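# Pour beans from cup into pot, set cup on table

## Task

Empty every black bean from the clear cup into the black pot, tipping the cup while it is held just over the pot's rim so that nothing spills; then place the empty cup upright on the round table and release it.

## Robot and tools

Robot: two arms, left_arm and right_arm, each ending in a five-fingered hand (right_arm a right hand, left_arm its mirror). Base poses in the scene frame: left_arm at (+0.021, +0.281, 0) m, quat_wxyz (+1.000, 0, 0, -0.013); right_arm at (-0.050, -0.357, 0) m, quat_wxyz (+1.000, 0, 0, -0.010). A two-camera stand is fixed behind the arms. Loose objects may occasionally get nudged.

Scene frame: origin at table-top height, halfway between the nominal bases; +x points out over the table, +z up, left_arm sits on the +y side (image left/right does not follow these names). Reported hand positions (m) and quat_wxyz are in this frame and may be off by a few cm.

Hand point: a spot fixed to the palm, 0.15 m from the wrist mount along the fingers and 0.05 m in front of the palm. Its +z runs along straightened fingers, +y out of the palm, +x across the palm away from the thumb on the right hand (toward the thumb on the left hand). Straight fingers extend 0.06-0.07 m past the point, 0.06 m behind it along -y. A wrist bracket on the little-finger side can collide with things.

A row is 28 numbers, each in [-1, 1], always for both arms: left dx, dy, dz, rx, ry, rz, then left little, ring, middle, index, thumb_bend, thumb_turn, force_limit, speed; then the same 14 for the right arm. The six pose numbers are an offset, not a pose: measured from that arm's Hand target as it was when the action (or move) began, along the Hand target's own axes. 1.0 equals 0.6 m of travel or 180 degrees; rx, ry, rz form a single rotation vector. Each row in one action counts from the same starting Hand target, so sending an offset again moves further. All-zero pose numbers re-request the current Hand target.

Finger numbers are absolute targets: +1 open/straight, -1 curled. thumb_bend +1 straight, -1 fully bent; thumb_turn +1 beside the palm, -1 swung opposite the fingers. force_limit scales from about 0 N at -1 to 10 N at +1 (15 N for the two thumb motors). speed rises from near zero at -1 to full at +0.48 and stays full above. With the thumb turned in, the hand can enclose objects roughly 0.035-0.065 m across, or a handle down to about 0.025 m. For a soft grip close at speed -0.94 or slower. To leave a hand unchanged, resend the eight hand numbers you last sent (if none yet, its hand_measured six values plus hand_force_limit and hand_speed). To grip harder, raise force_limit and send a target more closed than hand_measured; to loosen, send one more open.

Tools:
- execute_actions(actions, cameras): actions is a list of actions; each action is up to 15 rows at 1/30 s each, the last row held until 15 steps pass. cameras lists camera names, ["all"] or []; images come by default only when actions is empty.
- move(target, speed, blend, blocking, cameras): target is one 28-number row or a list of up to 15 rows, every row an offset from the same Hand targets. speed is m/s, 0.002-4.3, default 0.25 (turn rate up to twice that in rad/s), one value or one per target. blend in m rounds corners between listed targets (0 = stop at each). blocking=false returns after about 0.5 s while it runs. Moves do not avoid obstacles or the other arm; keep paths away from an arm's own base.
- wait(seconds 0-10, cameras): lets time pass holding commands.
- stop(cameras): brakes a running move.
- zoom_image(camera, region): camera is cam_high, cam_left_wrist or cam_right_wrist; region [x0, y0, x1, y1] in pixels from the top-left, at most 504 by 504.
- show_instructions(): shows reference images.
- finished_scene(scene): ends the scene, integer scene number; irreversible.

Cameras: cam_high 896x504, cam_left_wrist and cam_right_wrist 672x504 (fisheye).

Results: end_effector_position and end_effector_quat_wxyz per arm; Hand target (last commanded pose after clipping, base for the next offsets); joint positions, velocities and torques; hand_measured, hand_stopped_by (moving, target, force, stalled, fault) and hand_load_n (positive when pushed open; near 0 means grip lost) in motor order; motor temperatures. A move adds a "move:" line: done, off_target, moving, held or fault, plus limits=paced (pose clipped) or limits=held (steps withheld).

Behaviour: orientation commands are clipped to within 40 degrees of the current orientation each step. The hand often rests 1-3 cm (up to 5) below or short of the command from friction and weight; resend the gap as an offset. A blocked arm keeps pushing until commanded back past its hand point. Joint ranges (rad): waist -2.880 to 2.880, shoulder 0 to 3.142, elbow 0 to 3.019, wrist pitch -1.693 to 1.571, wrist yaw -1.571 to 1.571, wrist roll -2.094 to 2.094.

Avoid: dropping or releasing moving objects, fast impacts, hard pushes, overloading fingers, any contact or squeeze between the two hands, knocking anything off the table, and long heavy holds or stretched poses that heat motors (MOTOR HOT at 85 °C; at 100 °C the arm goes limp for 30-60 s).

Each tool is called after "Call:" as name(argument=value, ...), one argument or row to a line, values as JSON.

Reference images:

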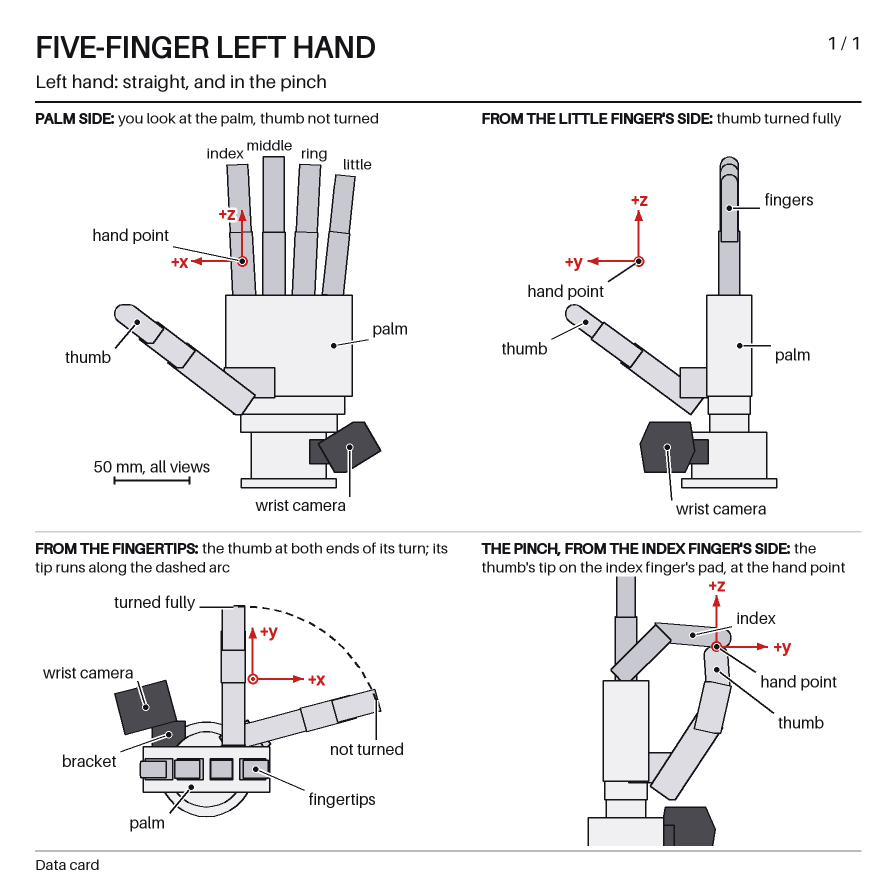

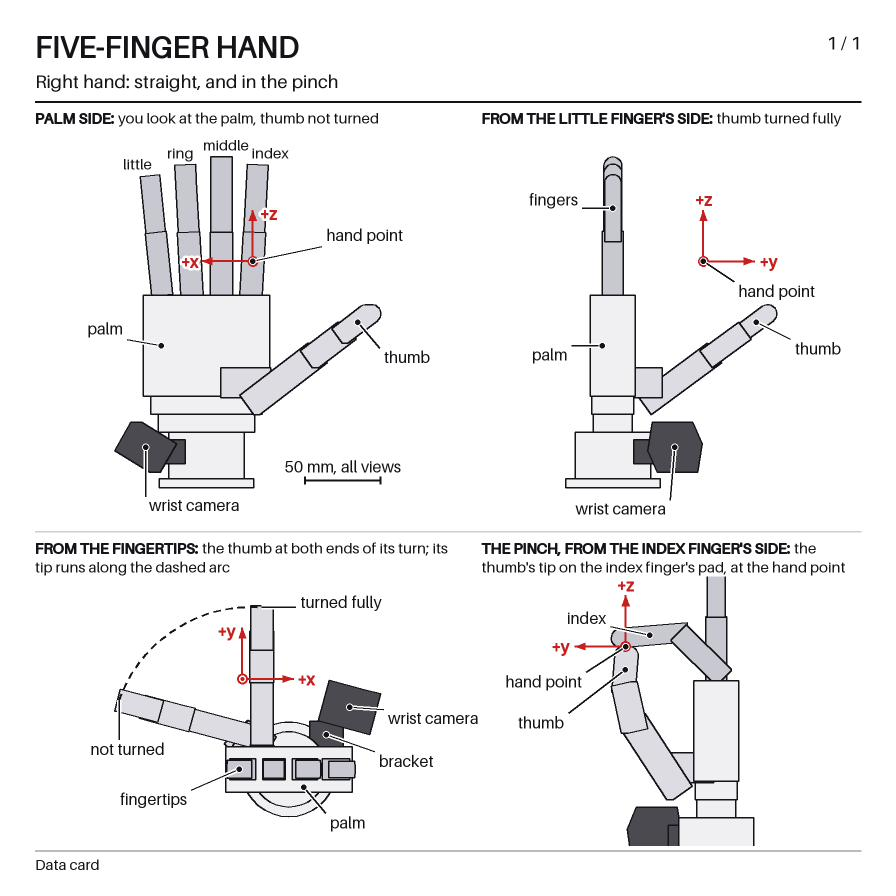

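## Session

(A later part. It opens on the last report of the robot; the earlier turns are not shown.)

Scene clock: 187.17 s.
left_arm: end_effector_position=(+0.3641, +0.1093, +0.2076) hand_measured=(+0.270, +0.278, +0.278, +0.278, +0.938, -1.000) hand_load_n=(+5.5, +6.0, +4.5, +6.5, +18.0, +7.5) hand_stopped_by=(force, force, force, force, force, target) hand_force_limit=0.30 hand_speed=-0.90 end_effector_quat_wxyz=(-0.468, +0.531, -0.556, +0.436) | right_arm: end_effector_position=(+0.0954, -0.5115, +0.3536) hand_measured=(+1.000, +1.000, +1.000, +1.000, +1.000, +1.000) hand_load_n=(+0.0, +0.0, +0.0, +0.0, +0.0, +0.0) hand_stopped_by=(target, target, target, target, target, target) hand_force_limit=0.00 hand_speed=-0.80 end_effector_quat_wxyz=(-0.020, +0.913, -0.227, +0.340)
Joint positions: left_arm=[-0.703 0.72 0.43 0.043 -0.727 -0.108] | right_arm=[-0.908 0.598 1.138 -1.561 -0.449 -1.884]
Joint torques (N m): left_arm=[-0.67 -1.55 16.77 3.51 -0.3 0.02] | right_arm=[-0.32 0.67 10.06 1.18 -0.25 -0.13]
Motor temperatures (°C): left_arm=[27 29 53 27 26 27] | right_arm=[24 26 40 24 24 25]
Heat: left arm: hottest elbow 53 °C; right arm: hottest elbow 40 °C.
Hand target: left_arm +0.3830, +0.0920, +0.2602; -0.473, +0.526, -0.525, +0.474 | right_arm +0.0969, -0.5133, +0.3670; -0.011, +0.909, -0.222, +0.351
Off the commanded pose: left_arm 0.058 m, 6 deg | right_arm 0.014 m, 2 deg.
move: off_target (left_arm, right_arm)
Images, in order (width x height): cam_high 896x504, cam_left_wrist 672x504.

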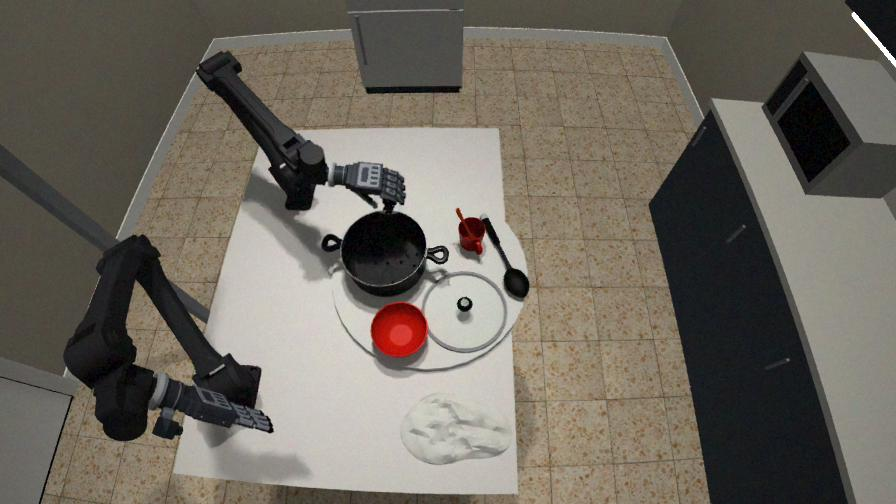

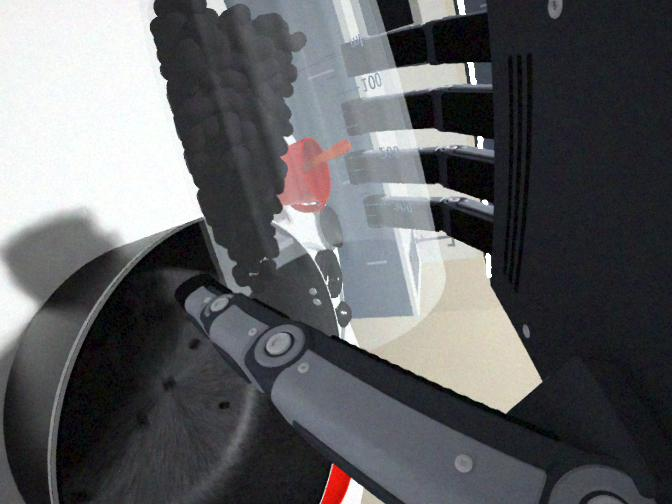

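Call:
move(
  target=[0.065,0,0.005,0,0,0.25,-0.35,-0.35,-0.35,-0.35,-0.35,-1,0.3,-0.9,0,0,0,0,0,0,1,1,1,1,1,1,0,-0.8],
  speed=0.15,
  cameras=["cam_high","cam_left_wrist"],
)

Call:
zoom_image(
  camera="cam_left_wrist",
  region=[120, 0, 500, 340],
)

Call:
zoom_image(
  camera="cam_high",
  region=[320, 160, 500, 300],
)

Scene clock: 199.77 s.
left_arm: end_effector_position=(+0.3725, +0.0732, +0.2227) hand_measured=(+0.270, +0.278, +0.278, +0.278, +0.938, -1.000) hand_load_n=(+5.5, +6.0, +5.0, +6.0, +18.0, +8.0) hand_stopped_by=(force, force, force, force, force, target) hand_force_limit=0.30 hand_speed=-0.90 end_effector_quat_wxyz=(+0.608, -0.275, +0.709, -0.228) | right_arm: end_effector_position=(+0.0954, -0.5115, +0.3536) hand_measured=(+1.000, +1.000, +1.000, +1.000, +1.000, +1.000) hand_load_n=(+0.0, +0.0, +0.0, +0.0, +0.0, +0.0) hand_stopped_by=(target, target, target, target, target, target) hand_force_limit=0.00 hand_speed=-0.80 end_effector_quat_wxyz=(-0.020, +0.913, -0.227, +0.340)
Joint positions: left_arm=[-0.915 0.976 0.579 0.13 -0.937 0.626] | right_arm=[-0.908 0.598 1.138 -1.561 -0.449 -1.884]
Joint torques (N m): left_arm=[-0.67 -3.84 15.46 3.15 -0.34 0.06] | right_arm=[0.5 0.38 10.11 1.16 -0.37 -0.11]
Heat: left arm: hottest elbow 54 °C; right arm: hottest elbow 41 °C.
Hand target: left_arm +0.3859, +0.0529, +0.2600; +0.618, -0.284, +0.687, -0.257 | right_arm +0.0969, -0.5133, +0.3670; -0.011, +0.909, -0.222, +0.351
Off the commanded pose: left_arm 0.045 m, 4 deg | right_arm 0.014 m, 2 deg.
move: off_target (left_arm, right_arm)
Images, in order (width x height): cam_high 896x504, cam_left_wrist 672x504.

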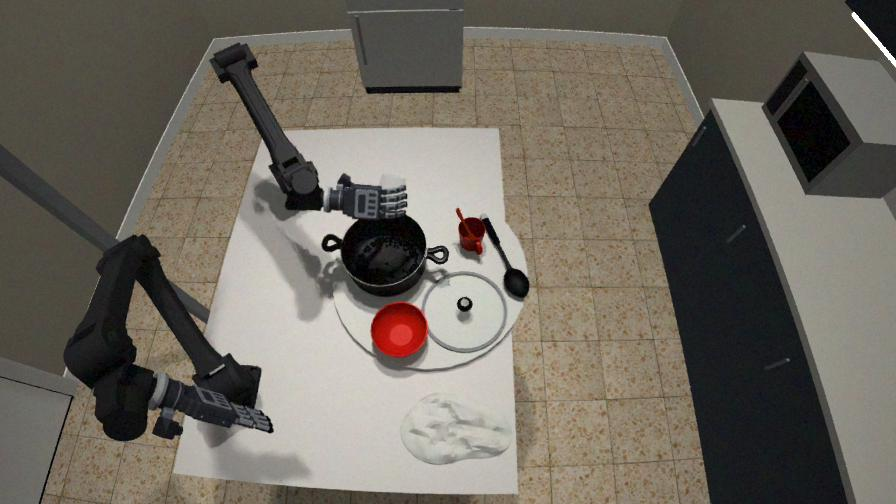

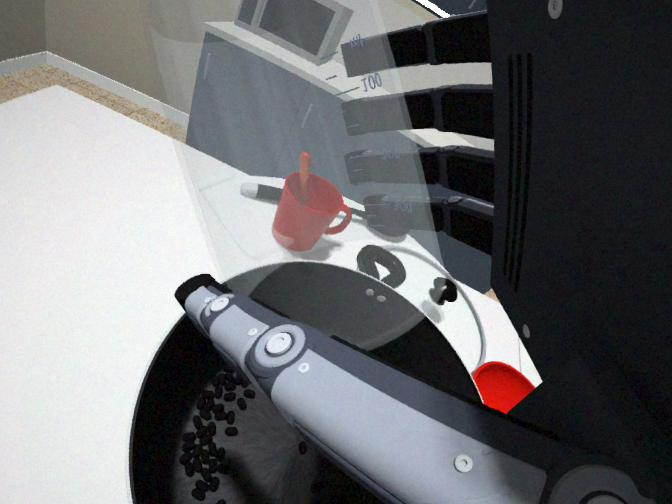

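Scaled by 1.326 from the camera's 672x504 image, which has a finer 960x720 frame.

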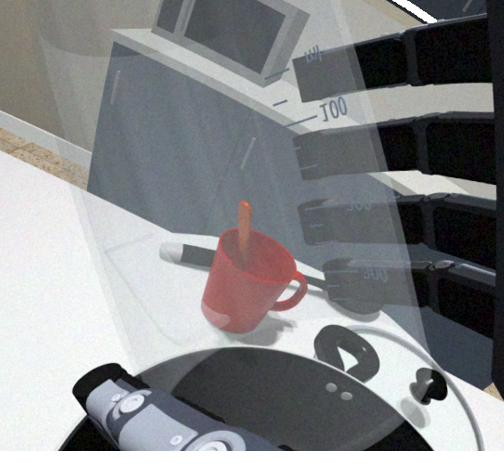

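Scaled by 2.800.

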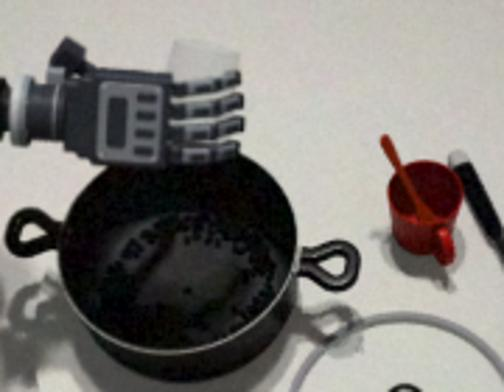

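Call:
move(
  target=[
    [-0.1378,0.0438,-0.0073,0,0,-0.4722,-0.35,-0.35,-0.35,-0.35,-0.35,-1,0.3,-0.9,0,0,0,0,0,0,1,1,1,1,1,1,0,-0.8],
    [-0.2025,0.121,0.0673,0,0,-0.75,-0.35,-0.35,-0.35,-0.35,-0.35,-1,0.3,-0.9,0,0,0,0,0,0,1,1,1,1,1,1,0,-0.8],
    [-0.0448,0.2673,0.174,0.0065,0.0027,-0.75,-0.35,-0.35,-0.35,-0.35,-0.35,-1,0.3,-0.9,0,0,0,0,0,0,1,1,1,1,1,1,0,-0.8],
  ],
  speed=[0.35,0.3,0.15],
  blend=[0.02,0.02,0],
  cameras=["cam_high","cam_left_wrist"],
)

Call:
zoom_image(
  camera="cam_high",
  region=[370, 160, 490, 250],
)

Scene clock: 219.10 s.
left_arm: end_effector_position=(+0.4774, +0.1819, +0.1488) hand_measured=(+0.270, +0.278, +0.278, +0.278, +0.938, -1.000) hand_load_n=(+5.5, +6.0, +5.0, +6.0, +18.0, +7.5) hand_stopped_by=(force, force, force, force, force, target) hand_force_limit=0.30 hand_speed=-0.90 end_effector_quat_wxyz=(-0.003, +0.746, -0.007, +0.666) | right_arm: end_effector_position=(+0.0954, -0.5115, +0.3536) hand_measured=(+1.000, +1.000, +1.000, +1.000, +1.000, +1.000) hand_load_n=(+0.0, +0.0, +0.0, +0.0, +0.0, +0.0) hand_stopped_by=(target, target, target, target, target, target) hand_force_limit=0.00 hand_speed=-0.80 end_effector_quat_wxyz=(-0.020, +0.913, -0.227, +0.340)
Joint positions: left_arm=[-0.114 1.518 0.267 1.138 -0.135 -1.571] | right_arm=[-0.908 0.598 1.138 -1.561 -0.449 -1.884]
Joint torques (N m): left_arm=[0.79 -6.01 5.01 3.82 0.12 -0.27] | right_arm=[-0.62 0.56 9.91 0.83 -0.29 -0.13]
Motor temperatures (°C): left_arm=[27 29 56 27 27 27] | right_arm=[24 26 41 24 24 25]
Heat: left arm: hottest elbow 56 °C; right arm: hottest elbow 41 °C.
Hand target: left_arm +0.4800, +0.1853, +0.1549; +0.000, +0.737, +0.000, +0.676 | right_arm +0.0969, -0.5133, +0.3670; -0.011, +0.909, -0.222, +0.351
Off the commanded pose: left_arm 0.007 m, 2 deg | right_arm 0.014 m, 2 deg.
move: off_target (right_arm)
Images, in order (width x height): cam_high 896x504, cam_left_wrist 672x504.

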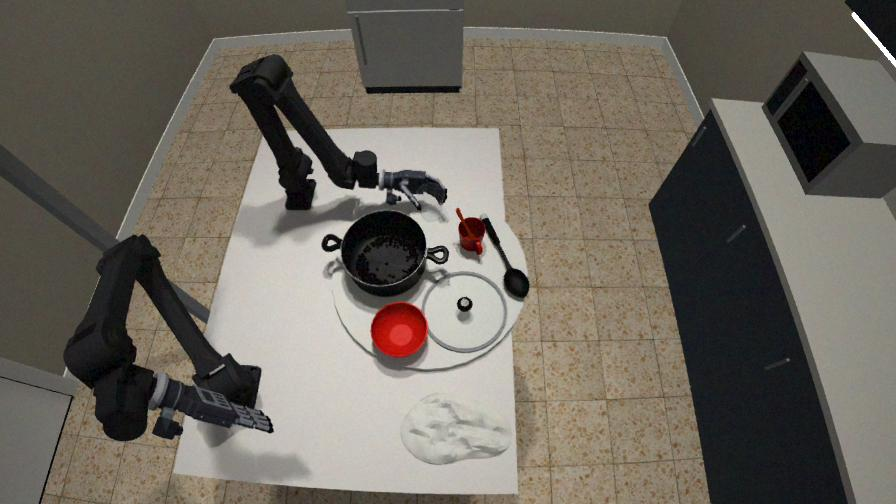

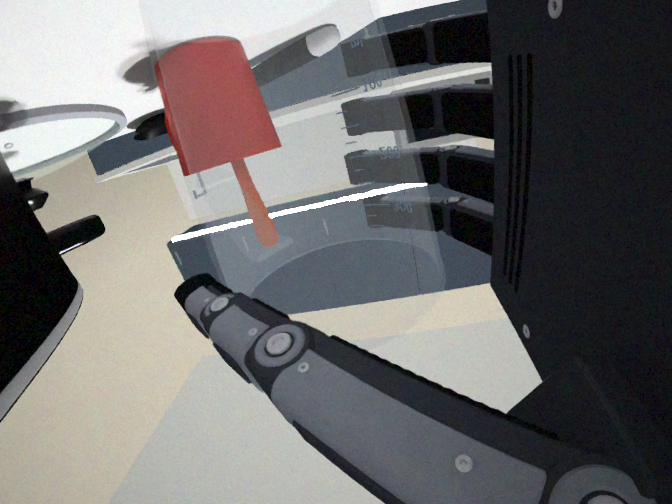

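Scaled by 4.200.

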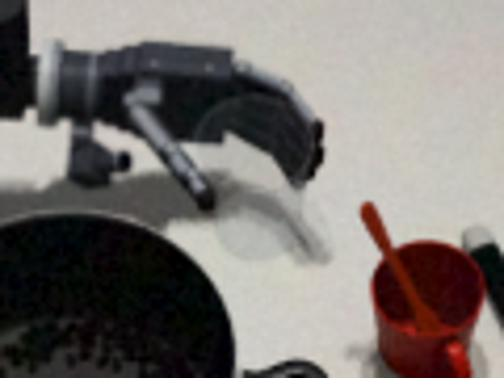

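Call:
move(
  target=[-0.0556,0,0.0049,0,-0.0028,0,-0.35,-0.35,-0.35,-0.35,-0.35,-1,0.3,-0.9,0,0,0,0,0,0,1,1,1,1,1,1,0,-0.8],
  speed=0.06,
  cameras=["cam_left_wrist"],
)

Scene clock: 227.80 s.
left_arm: end_effector_position=(+0.4781, +0.1819, +0.1169) hand_measured=(+0.270, +0.278, +0.278, +0.278, +0.938, -1.000) hand_load_n=(+5.5, +6.0, +5.0, +6.0, +18.0, +7.5) hand_stopped_by=(force, force, force, force, force, target) hand_force_limit=0.30 hand_speed=-0.90 end_effector_quat_wxyz=(-0.003, +0.748, -0.007, +0.664) | right_arm: end_effector_position=(+0.0954, -0.5115, +0.3536) hand_measured=(+1.000, +1.000, +1.000, +1.000, +1.000, +1.000) hand_load_n=(+0.0, +0.0, +0.0, +0.0, +0.0, +0.0) hand_stopped_by=(target, target, target, target, target, target) hand_force_limit=0.00 hand_speed=-0.80 end_effector_quat_wxyz=(-0.020, +0.913, -0.227, +0.340)
Joint positions: left_arm=[-0.114 1.699 0.267 1.313 -0.135 -1.574] | right_arm=[-0.908 0.598 1.138 -1.561 -0.449 -1.884]
Joint torques (N m): left_arm=[0.62 -6.77 3.37 3.7 0.12 -0.25] | right_arm=[-0.62 0.97 9.96 1.22 -0.26 -0.12]
Heat: left arm: hottest elbow 53 °C; right arm: hottest elbow 41 °C.
Hand target: left_arm +0.4799, +0.1852, +0.1214; +0.001, +0.740, +0.000, +0.672 | right_arm +0.0969, -0.5133, +0.3670; -0.011, +0.909, -0.222, +0.351
Off the commanded pose: left_arm 0.006 m, 2 deg | right_arm 0.014 m, 2 deg.
move: off_target (right_arm)
Images, in order (width x height): cam_left_wrist 672x504.

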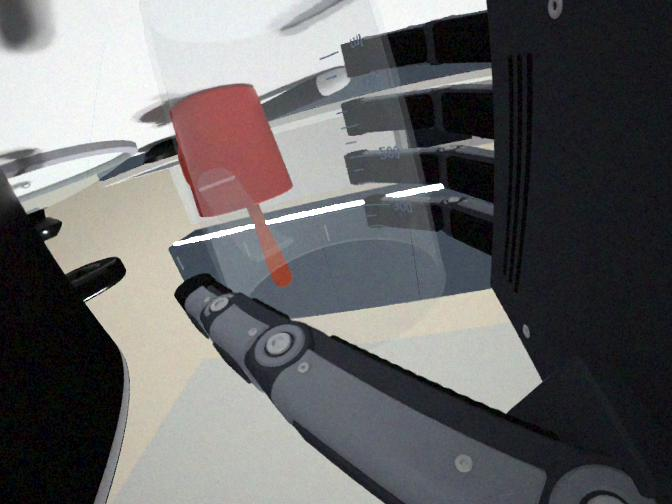

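Call:
move(
  target=[-0.01,0,0.001,0,0.004,0,-0.35,-0.35,-0.35,-0.35,-0.35,-1,0.3,-0.9,0,0,0,0,0,0,1,1,1,1,1,1,0,-0.8],
  speed=0.05,
  cameras=["cam_high"],
)

Call:
zoom_image(
  camera="cam_high",
  region=[390, 160, 480, 230],
)

Scene clock: 233.27 s.
left_arm: end_effector_position=(+0.4773, +0.1821, +0.1160) hand_measured=(+0.270, +0.278, +0.278, +0.278, +0.938, -1.000) hand_load_n=(+5.0, +5.5, +5.0, +6.0, +18.0, +8.0) hand_stopped_by=(force, force, force, force, force, target) hand_force_limit=0.30 hand_speed=-0.90 end_effector_quat_wxyz=(-0.001, +0.739, -0.005, +0.674) | right_arm: end_effector_position=(+0.0954, -0.5115, +0.3536) hand_measured=(+1.000, +1.000, +1.000, +1.000, +1.000, +1.000) hand_load_n=(+0.0, +0.0, +0.0, +0.0, +0.0, +0.0) hand_stopped_by=(target, target, target, target, target, target) hand_force_limit=0.00 hand_speed=-0.80 end_effector_quat_wxyz=(-0.020, +0.913, -0.227, +0.340)
Joint positions: left_arm=[-0.114 1.749 0.267 1.39 -0.135 -1.576] | right_arm=[-0.908 0.598 1.138 -1.561 -0.449 -1.884]
Joint torques (N m): left_arm=[0.67 -6.59 3.23 3.22 0.11 -0.22] | right_arm=[-0.15 1.14 9.89 1.06 -0.3 -0.12]
Motor temperatures (°C): left_arm=[27 29 51 27 26 27] | right_arm=[24 26 41 24 24 25]
Heat: left arm: hottest elbow 51 °C; right arm: hottest elbow 41 °C.
Hand target: left_arm +0.4800, +0.1851, +0.1153; +0.001, +0.736, +0.000, +0.677 | right_arm +0.0969, -0.5133, +0.3670; -0.011, +0.909, -0.222, +0.351
Off the commanded pose: left_arm 0.004 m, 1 deg | right_arm 0.014 m, 2 deg.
move: off_target (right_arm)
Images, in order (width x height): cam_high 896x504.

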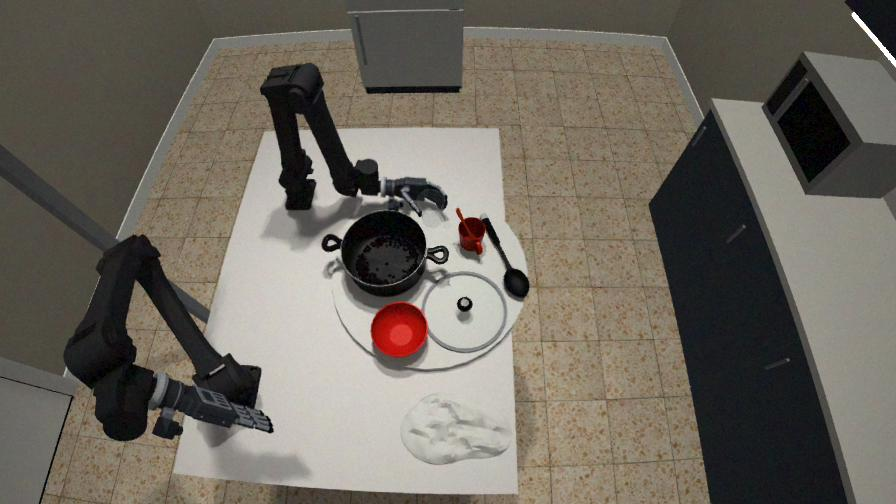

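Scaled by 5.600.

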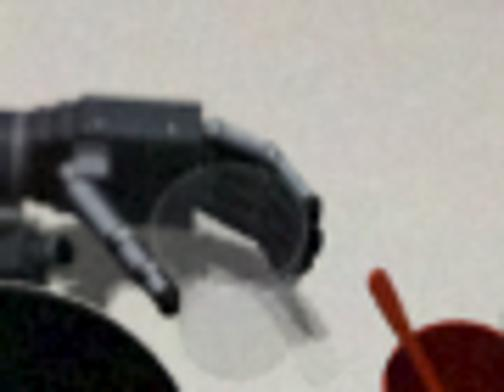

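Call:
move(
  target=[0,0,0,0,0,0,0.6,0.6,0.6,0.6,1,-1,0.3,-0.85,0,0,0,0,0,0,1,1,1,1,1,1,0,-0.8],
  cameras=["cam_high","cam_left_wrist"],
)

Call:
zoom_image(
  camera="cam_high",
  region=[390, 160, 480, 230],
)

Scene clock: 242.10 s.
left_arm: end_effector_position=(+0.4771, +0.1819, +0.1138) hand_measured=(+0.600, +0.600, +0.600, +0.600, +1.000, -1.000) hand_load_n=(+0.0, +0.0, +0.0, +0.0, +0.0, -0.5) hand_stopped_by=(target, target, target, target, target, target) hand_force_limit=0.30 hand_speed=-0.85 end_effector_quat_wxyz=(+0.000, +0.741, -0.005, +0.672) | right_arm: end_effector_position=(+0.0954, -0.5115, +0.3536) hand_measured=(+1.000, +1.000, +1.000, +1.000, +1.000, +1.000) hand_load_n=(+0.0, +0.0, +0.0, +0.0, +0.0, +0.0) hand_stopped_by=(target, target, target, target, target, target) hand_force_limit=0.00 hand_speed=-0.80 end_effector_quat_wxyz=(-0.020, +0.913, -0.227, +0.340)
Joint positions: left_arm=[-0.114 1.755 0.267 1.39 -0.134 -1.577] | right_arm=[-0.908 0.598 1.138 -1.561 -0.449 -1.884]
Joint torques (N m): left_arm=[0.62 -7.06 3.18 3.29 0.07 -0.2] | right_arm=[-0.44 0.44 10.14 1.01 -0.34 -0.09]
Heat: left arm: hottest elbow 48 °C; right arm: hottest elbow 41 °C.
Hand target: left_arm +0.4800, +0.1852, +0.1153; +0.001, +0.736, +0.000, +0.677 | right_arm +0.0969, -0.5133, +0.3670; -0.011, +0.909, -0.222, +0.351
Off the commanded pose: left_arm 0.005 m, 1 deg | right_arm 0.014 m, 2 deg.
move: off_target (right_arm)
Images, in order (width x height): cam_high 896x504, cam_left_wrist 672x504.

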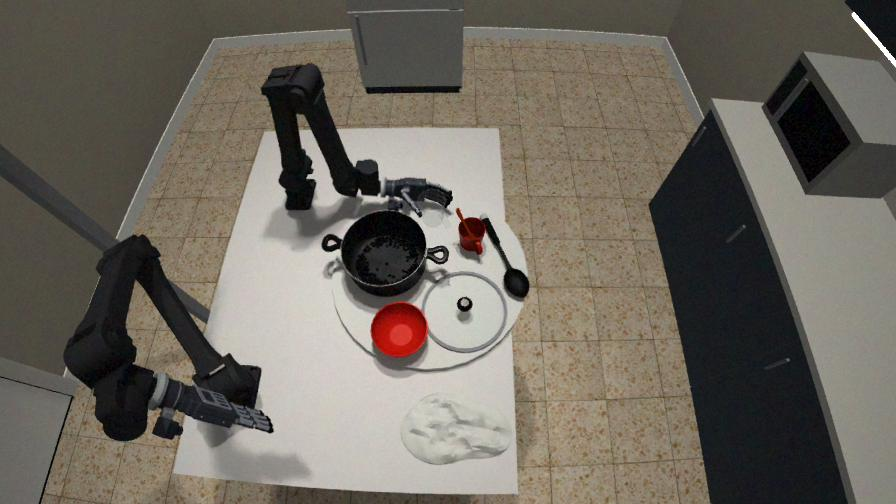

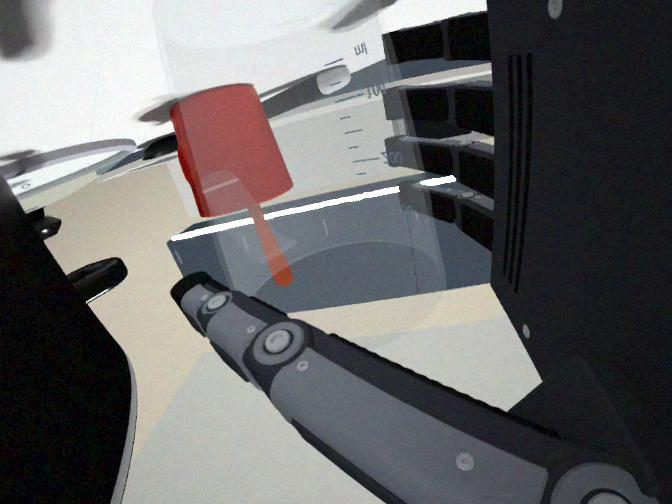

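Scaled by 5.600.

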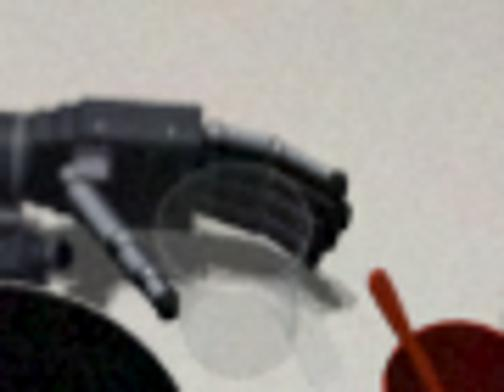

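Call:
move(
  target=[
    [0,0,0,0,0,0,1,1,1,1,1,-1,0.3,-0.5,0,0,0,0,0,0,1,1,1,1,1,1,0,-0.8],
    [0.0022,0,-0.0336,0,0,0,1,1,1,1,1,-1,0.3,-0.5,0,0,0,0,0,0,1,1,1,1,1,1,0,-0.8],
    [0,-0.05,-0.0585,0,0,0,1,1,1,1,1,-1,0.3,-0.5,0,0,0,0,0,0,1,1,1,1,1,1,0,-0.8],
    [0.0249,-0.1667,-0.1025,0,0,0,1,1,1,1,1,-1,0.3,-0.5,0,0,0,0,0,0,1,1,1,1,1,1,0,-0.8],
    [0.1855,-0.2167,-0.1828,0,0,0,1,1,1,1,1,-1,0.3,-0.5,0,0,0,0,0,0,1,1,1,1,1,1,0,-0.8],
  ],
  speed=[0.08,0.06,0.08,0.15,0.25],
  blend=[0,0.004,0.01,0.02,0],
  cameras=["cam_high","cam_left_wrist"],
)

Call:
zoom_image(
  camera="cam_high",
  region=[320, 150, 500, 310],
)

Scene clock: 265.63 s.
left_arm: end_effector_position=(+0.3666, +0.3049, +0.2031) hand_measured=(+1.000, +1.000, +1.000, +1.000, +1.000, -1.000) hand_load_n=(+0.0, +0.0, +0.0, +0.0, +0.0, -0.5) hand_stopped_by=(target, target, target, target, target, target) hand_force_limit=0.30 hand_speed=-0.50 end_effector_quat_wxyz=(+0.019, +0.753, +0.009, +0.658) | right_arm: end_effector_position=(+0.0954, -0.5115, +0.3536) hand_measured=(+1.000, +1.000, +1.000, +1.000, +1.000, +1.000) hand_load_n=(+0.0, +0.0, +0.0, +0.0, +0.0, +0.0) hand_stopped_by=(target, target, target, target, target, target) hand_force_limit=0.00 hand_speed=-0.80 end_effector_quat_wxyz=(-0.020, +0.913, -0.227, +0.340)
Joint positions: left_arm=[0.549 0.778 0.11 0.512 0.532 -1.532] | right_arm=[-0.908 0.598 1.138 -1.561 -0.449 -1.884]
Joint torques (N m): left_arm=[0.67 -2.2 13.76 1.76 -0.07 -0.03] | right_arm=[-0.67 1.38 9.99 1.11 -0.33 -0.11]
Motor temperatures (°C): left_arm=[27 29 44 27 26 27] | right_arm=[24 26 41 24 24 25]
Heat: left arm: hottest elbow 44 °C; right arm: hottest elbow 41 °C.
Hand target: left_arm +0.3801, +0.3153, +0.2354; +0.001, +0.736, +0.000, +0.677 | right_arm +0.0969, -0.5133, +0.3670; -0.011, +0.909, -0.222, +0.351
Off the commanded pose: left_arm 0.036 m, 4 deg | right_arm 0.014 m, 2 deg.
move: off_target (left_arm, right_arm)
Images, in order (width x height): cam_high 896x504, cam_left_wrist 672x504.

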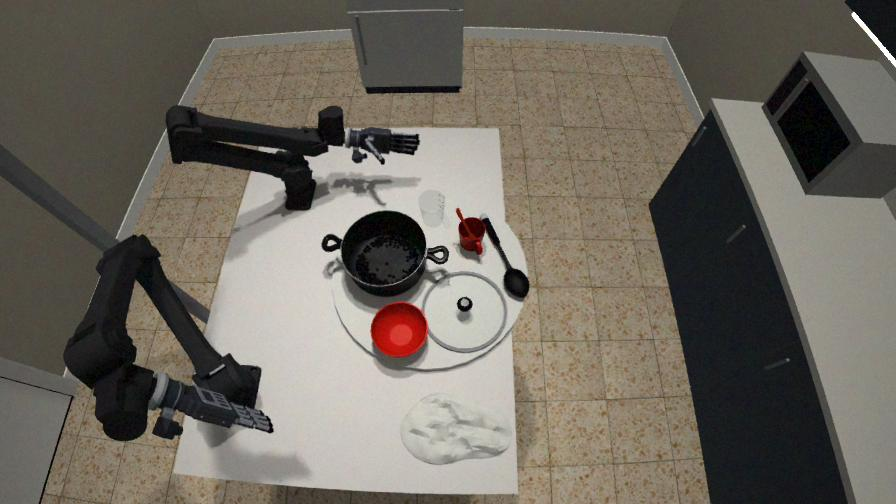

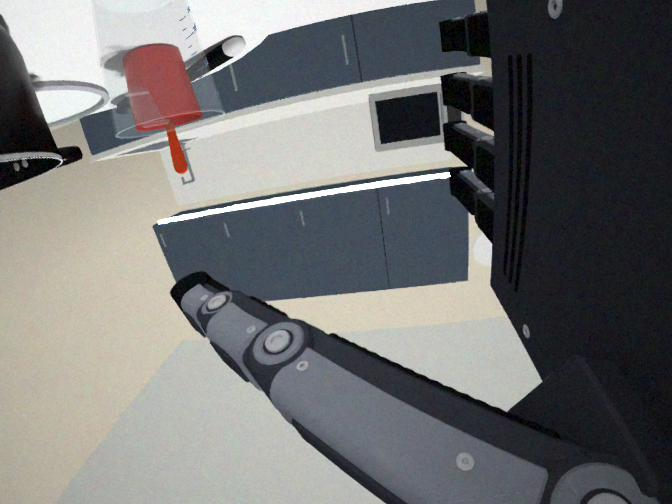

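Scaled by 2.800.

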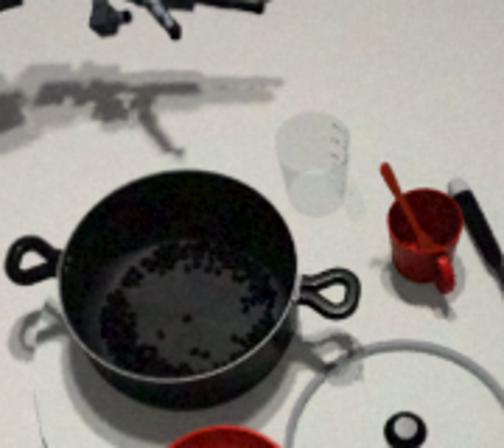

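Call:
finished_scene(
  scene=3,
)

The scene is finished: the task was done.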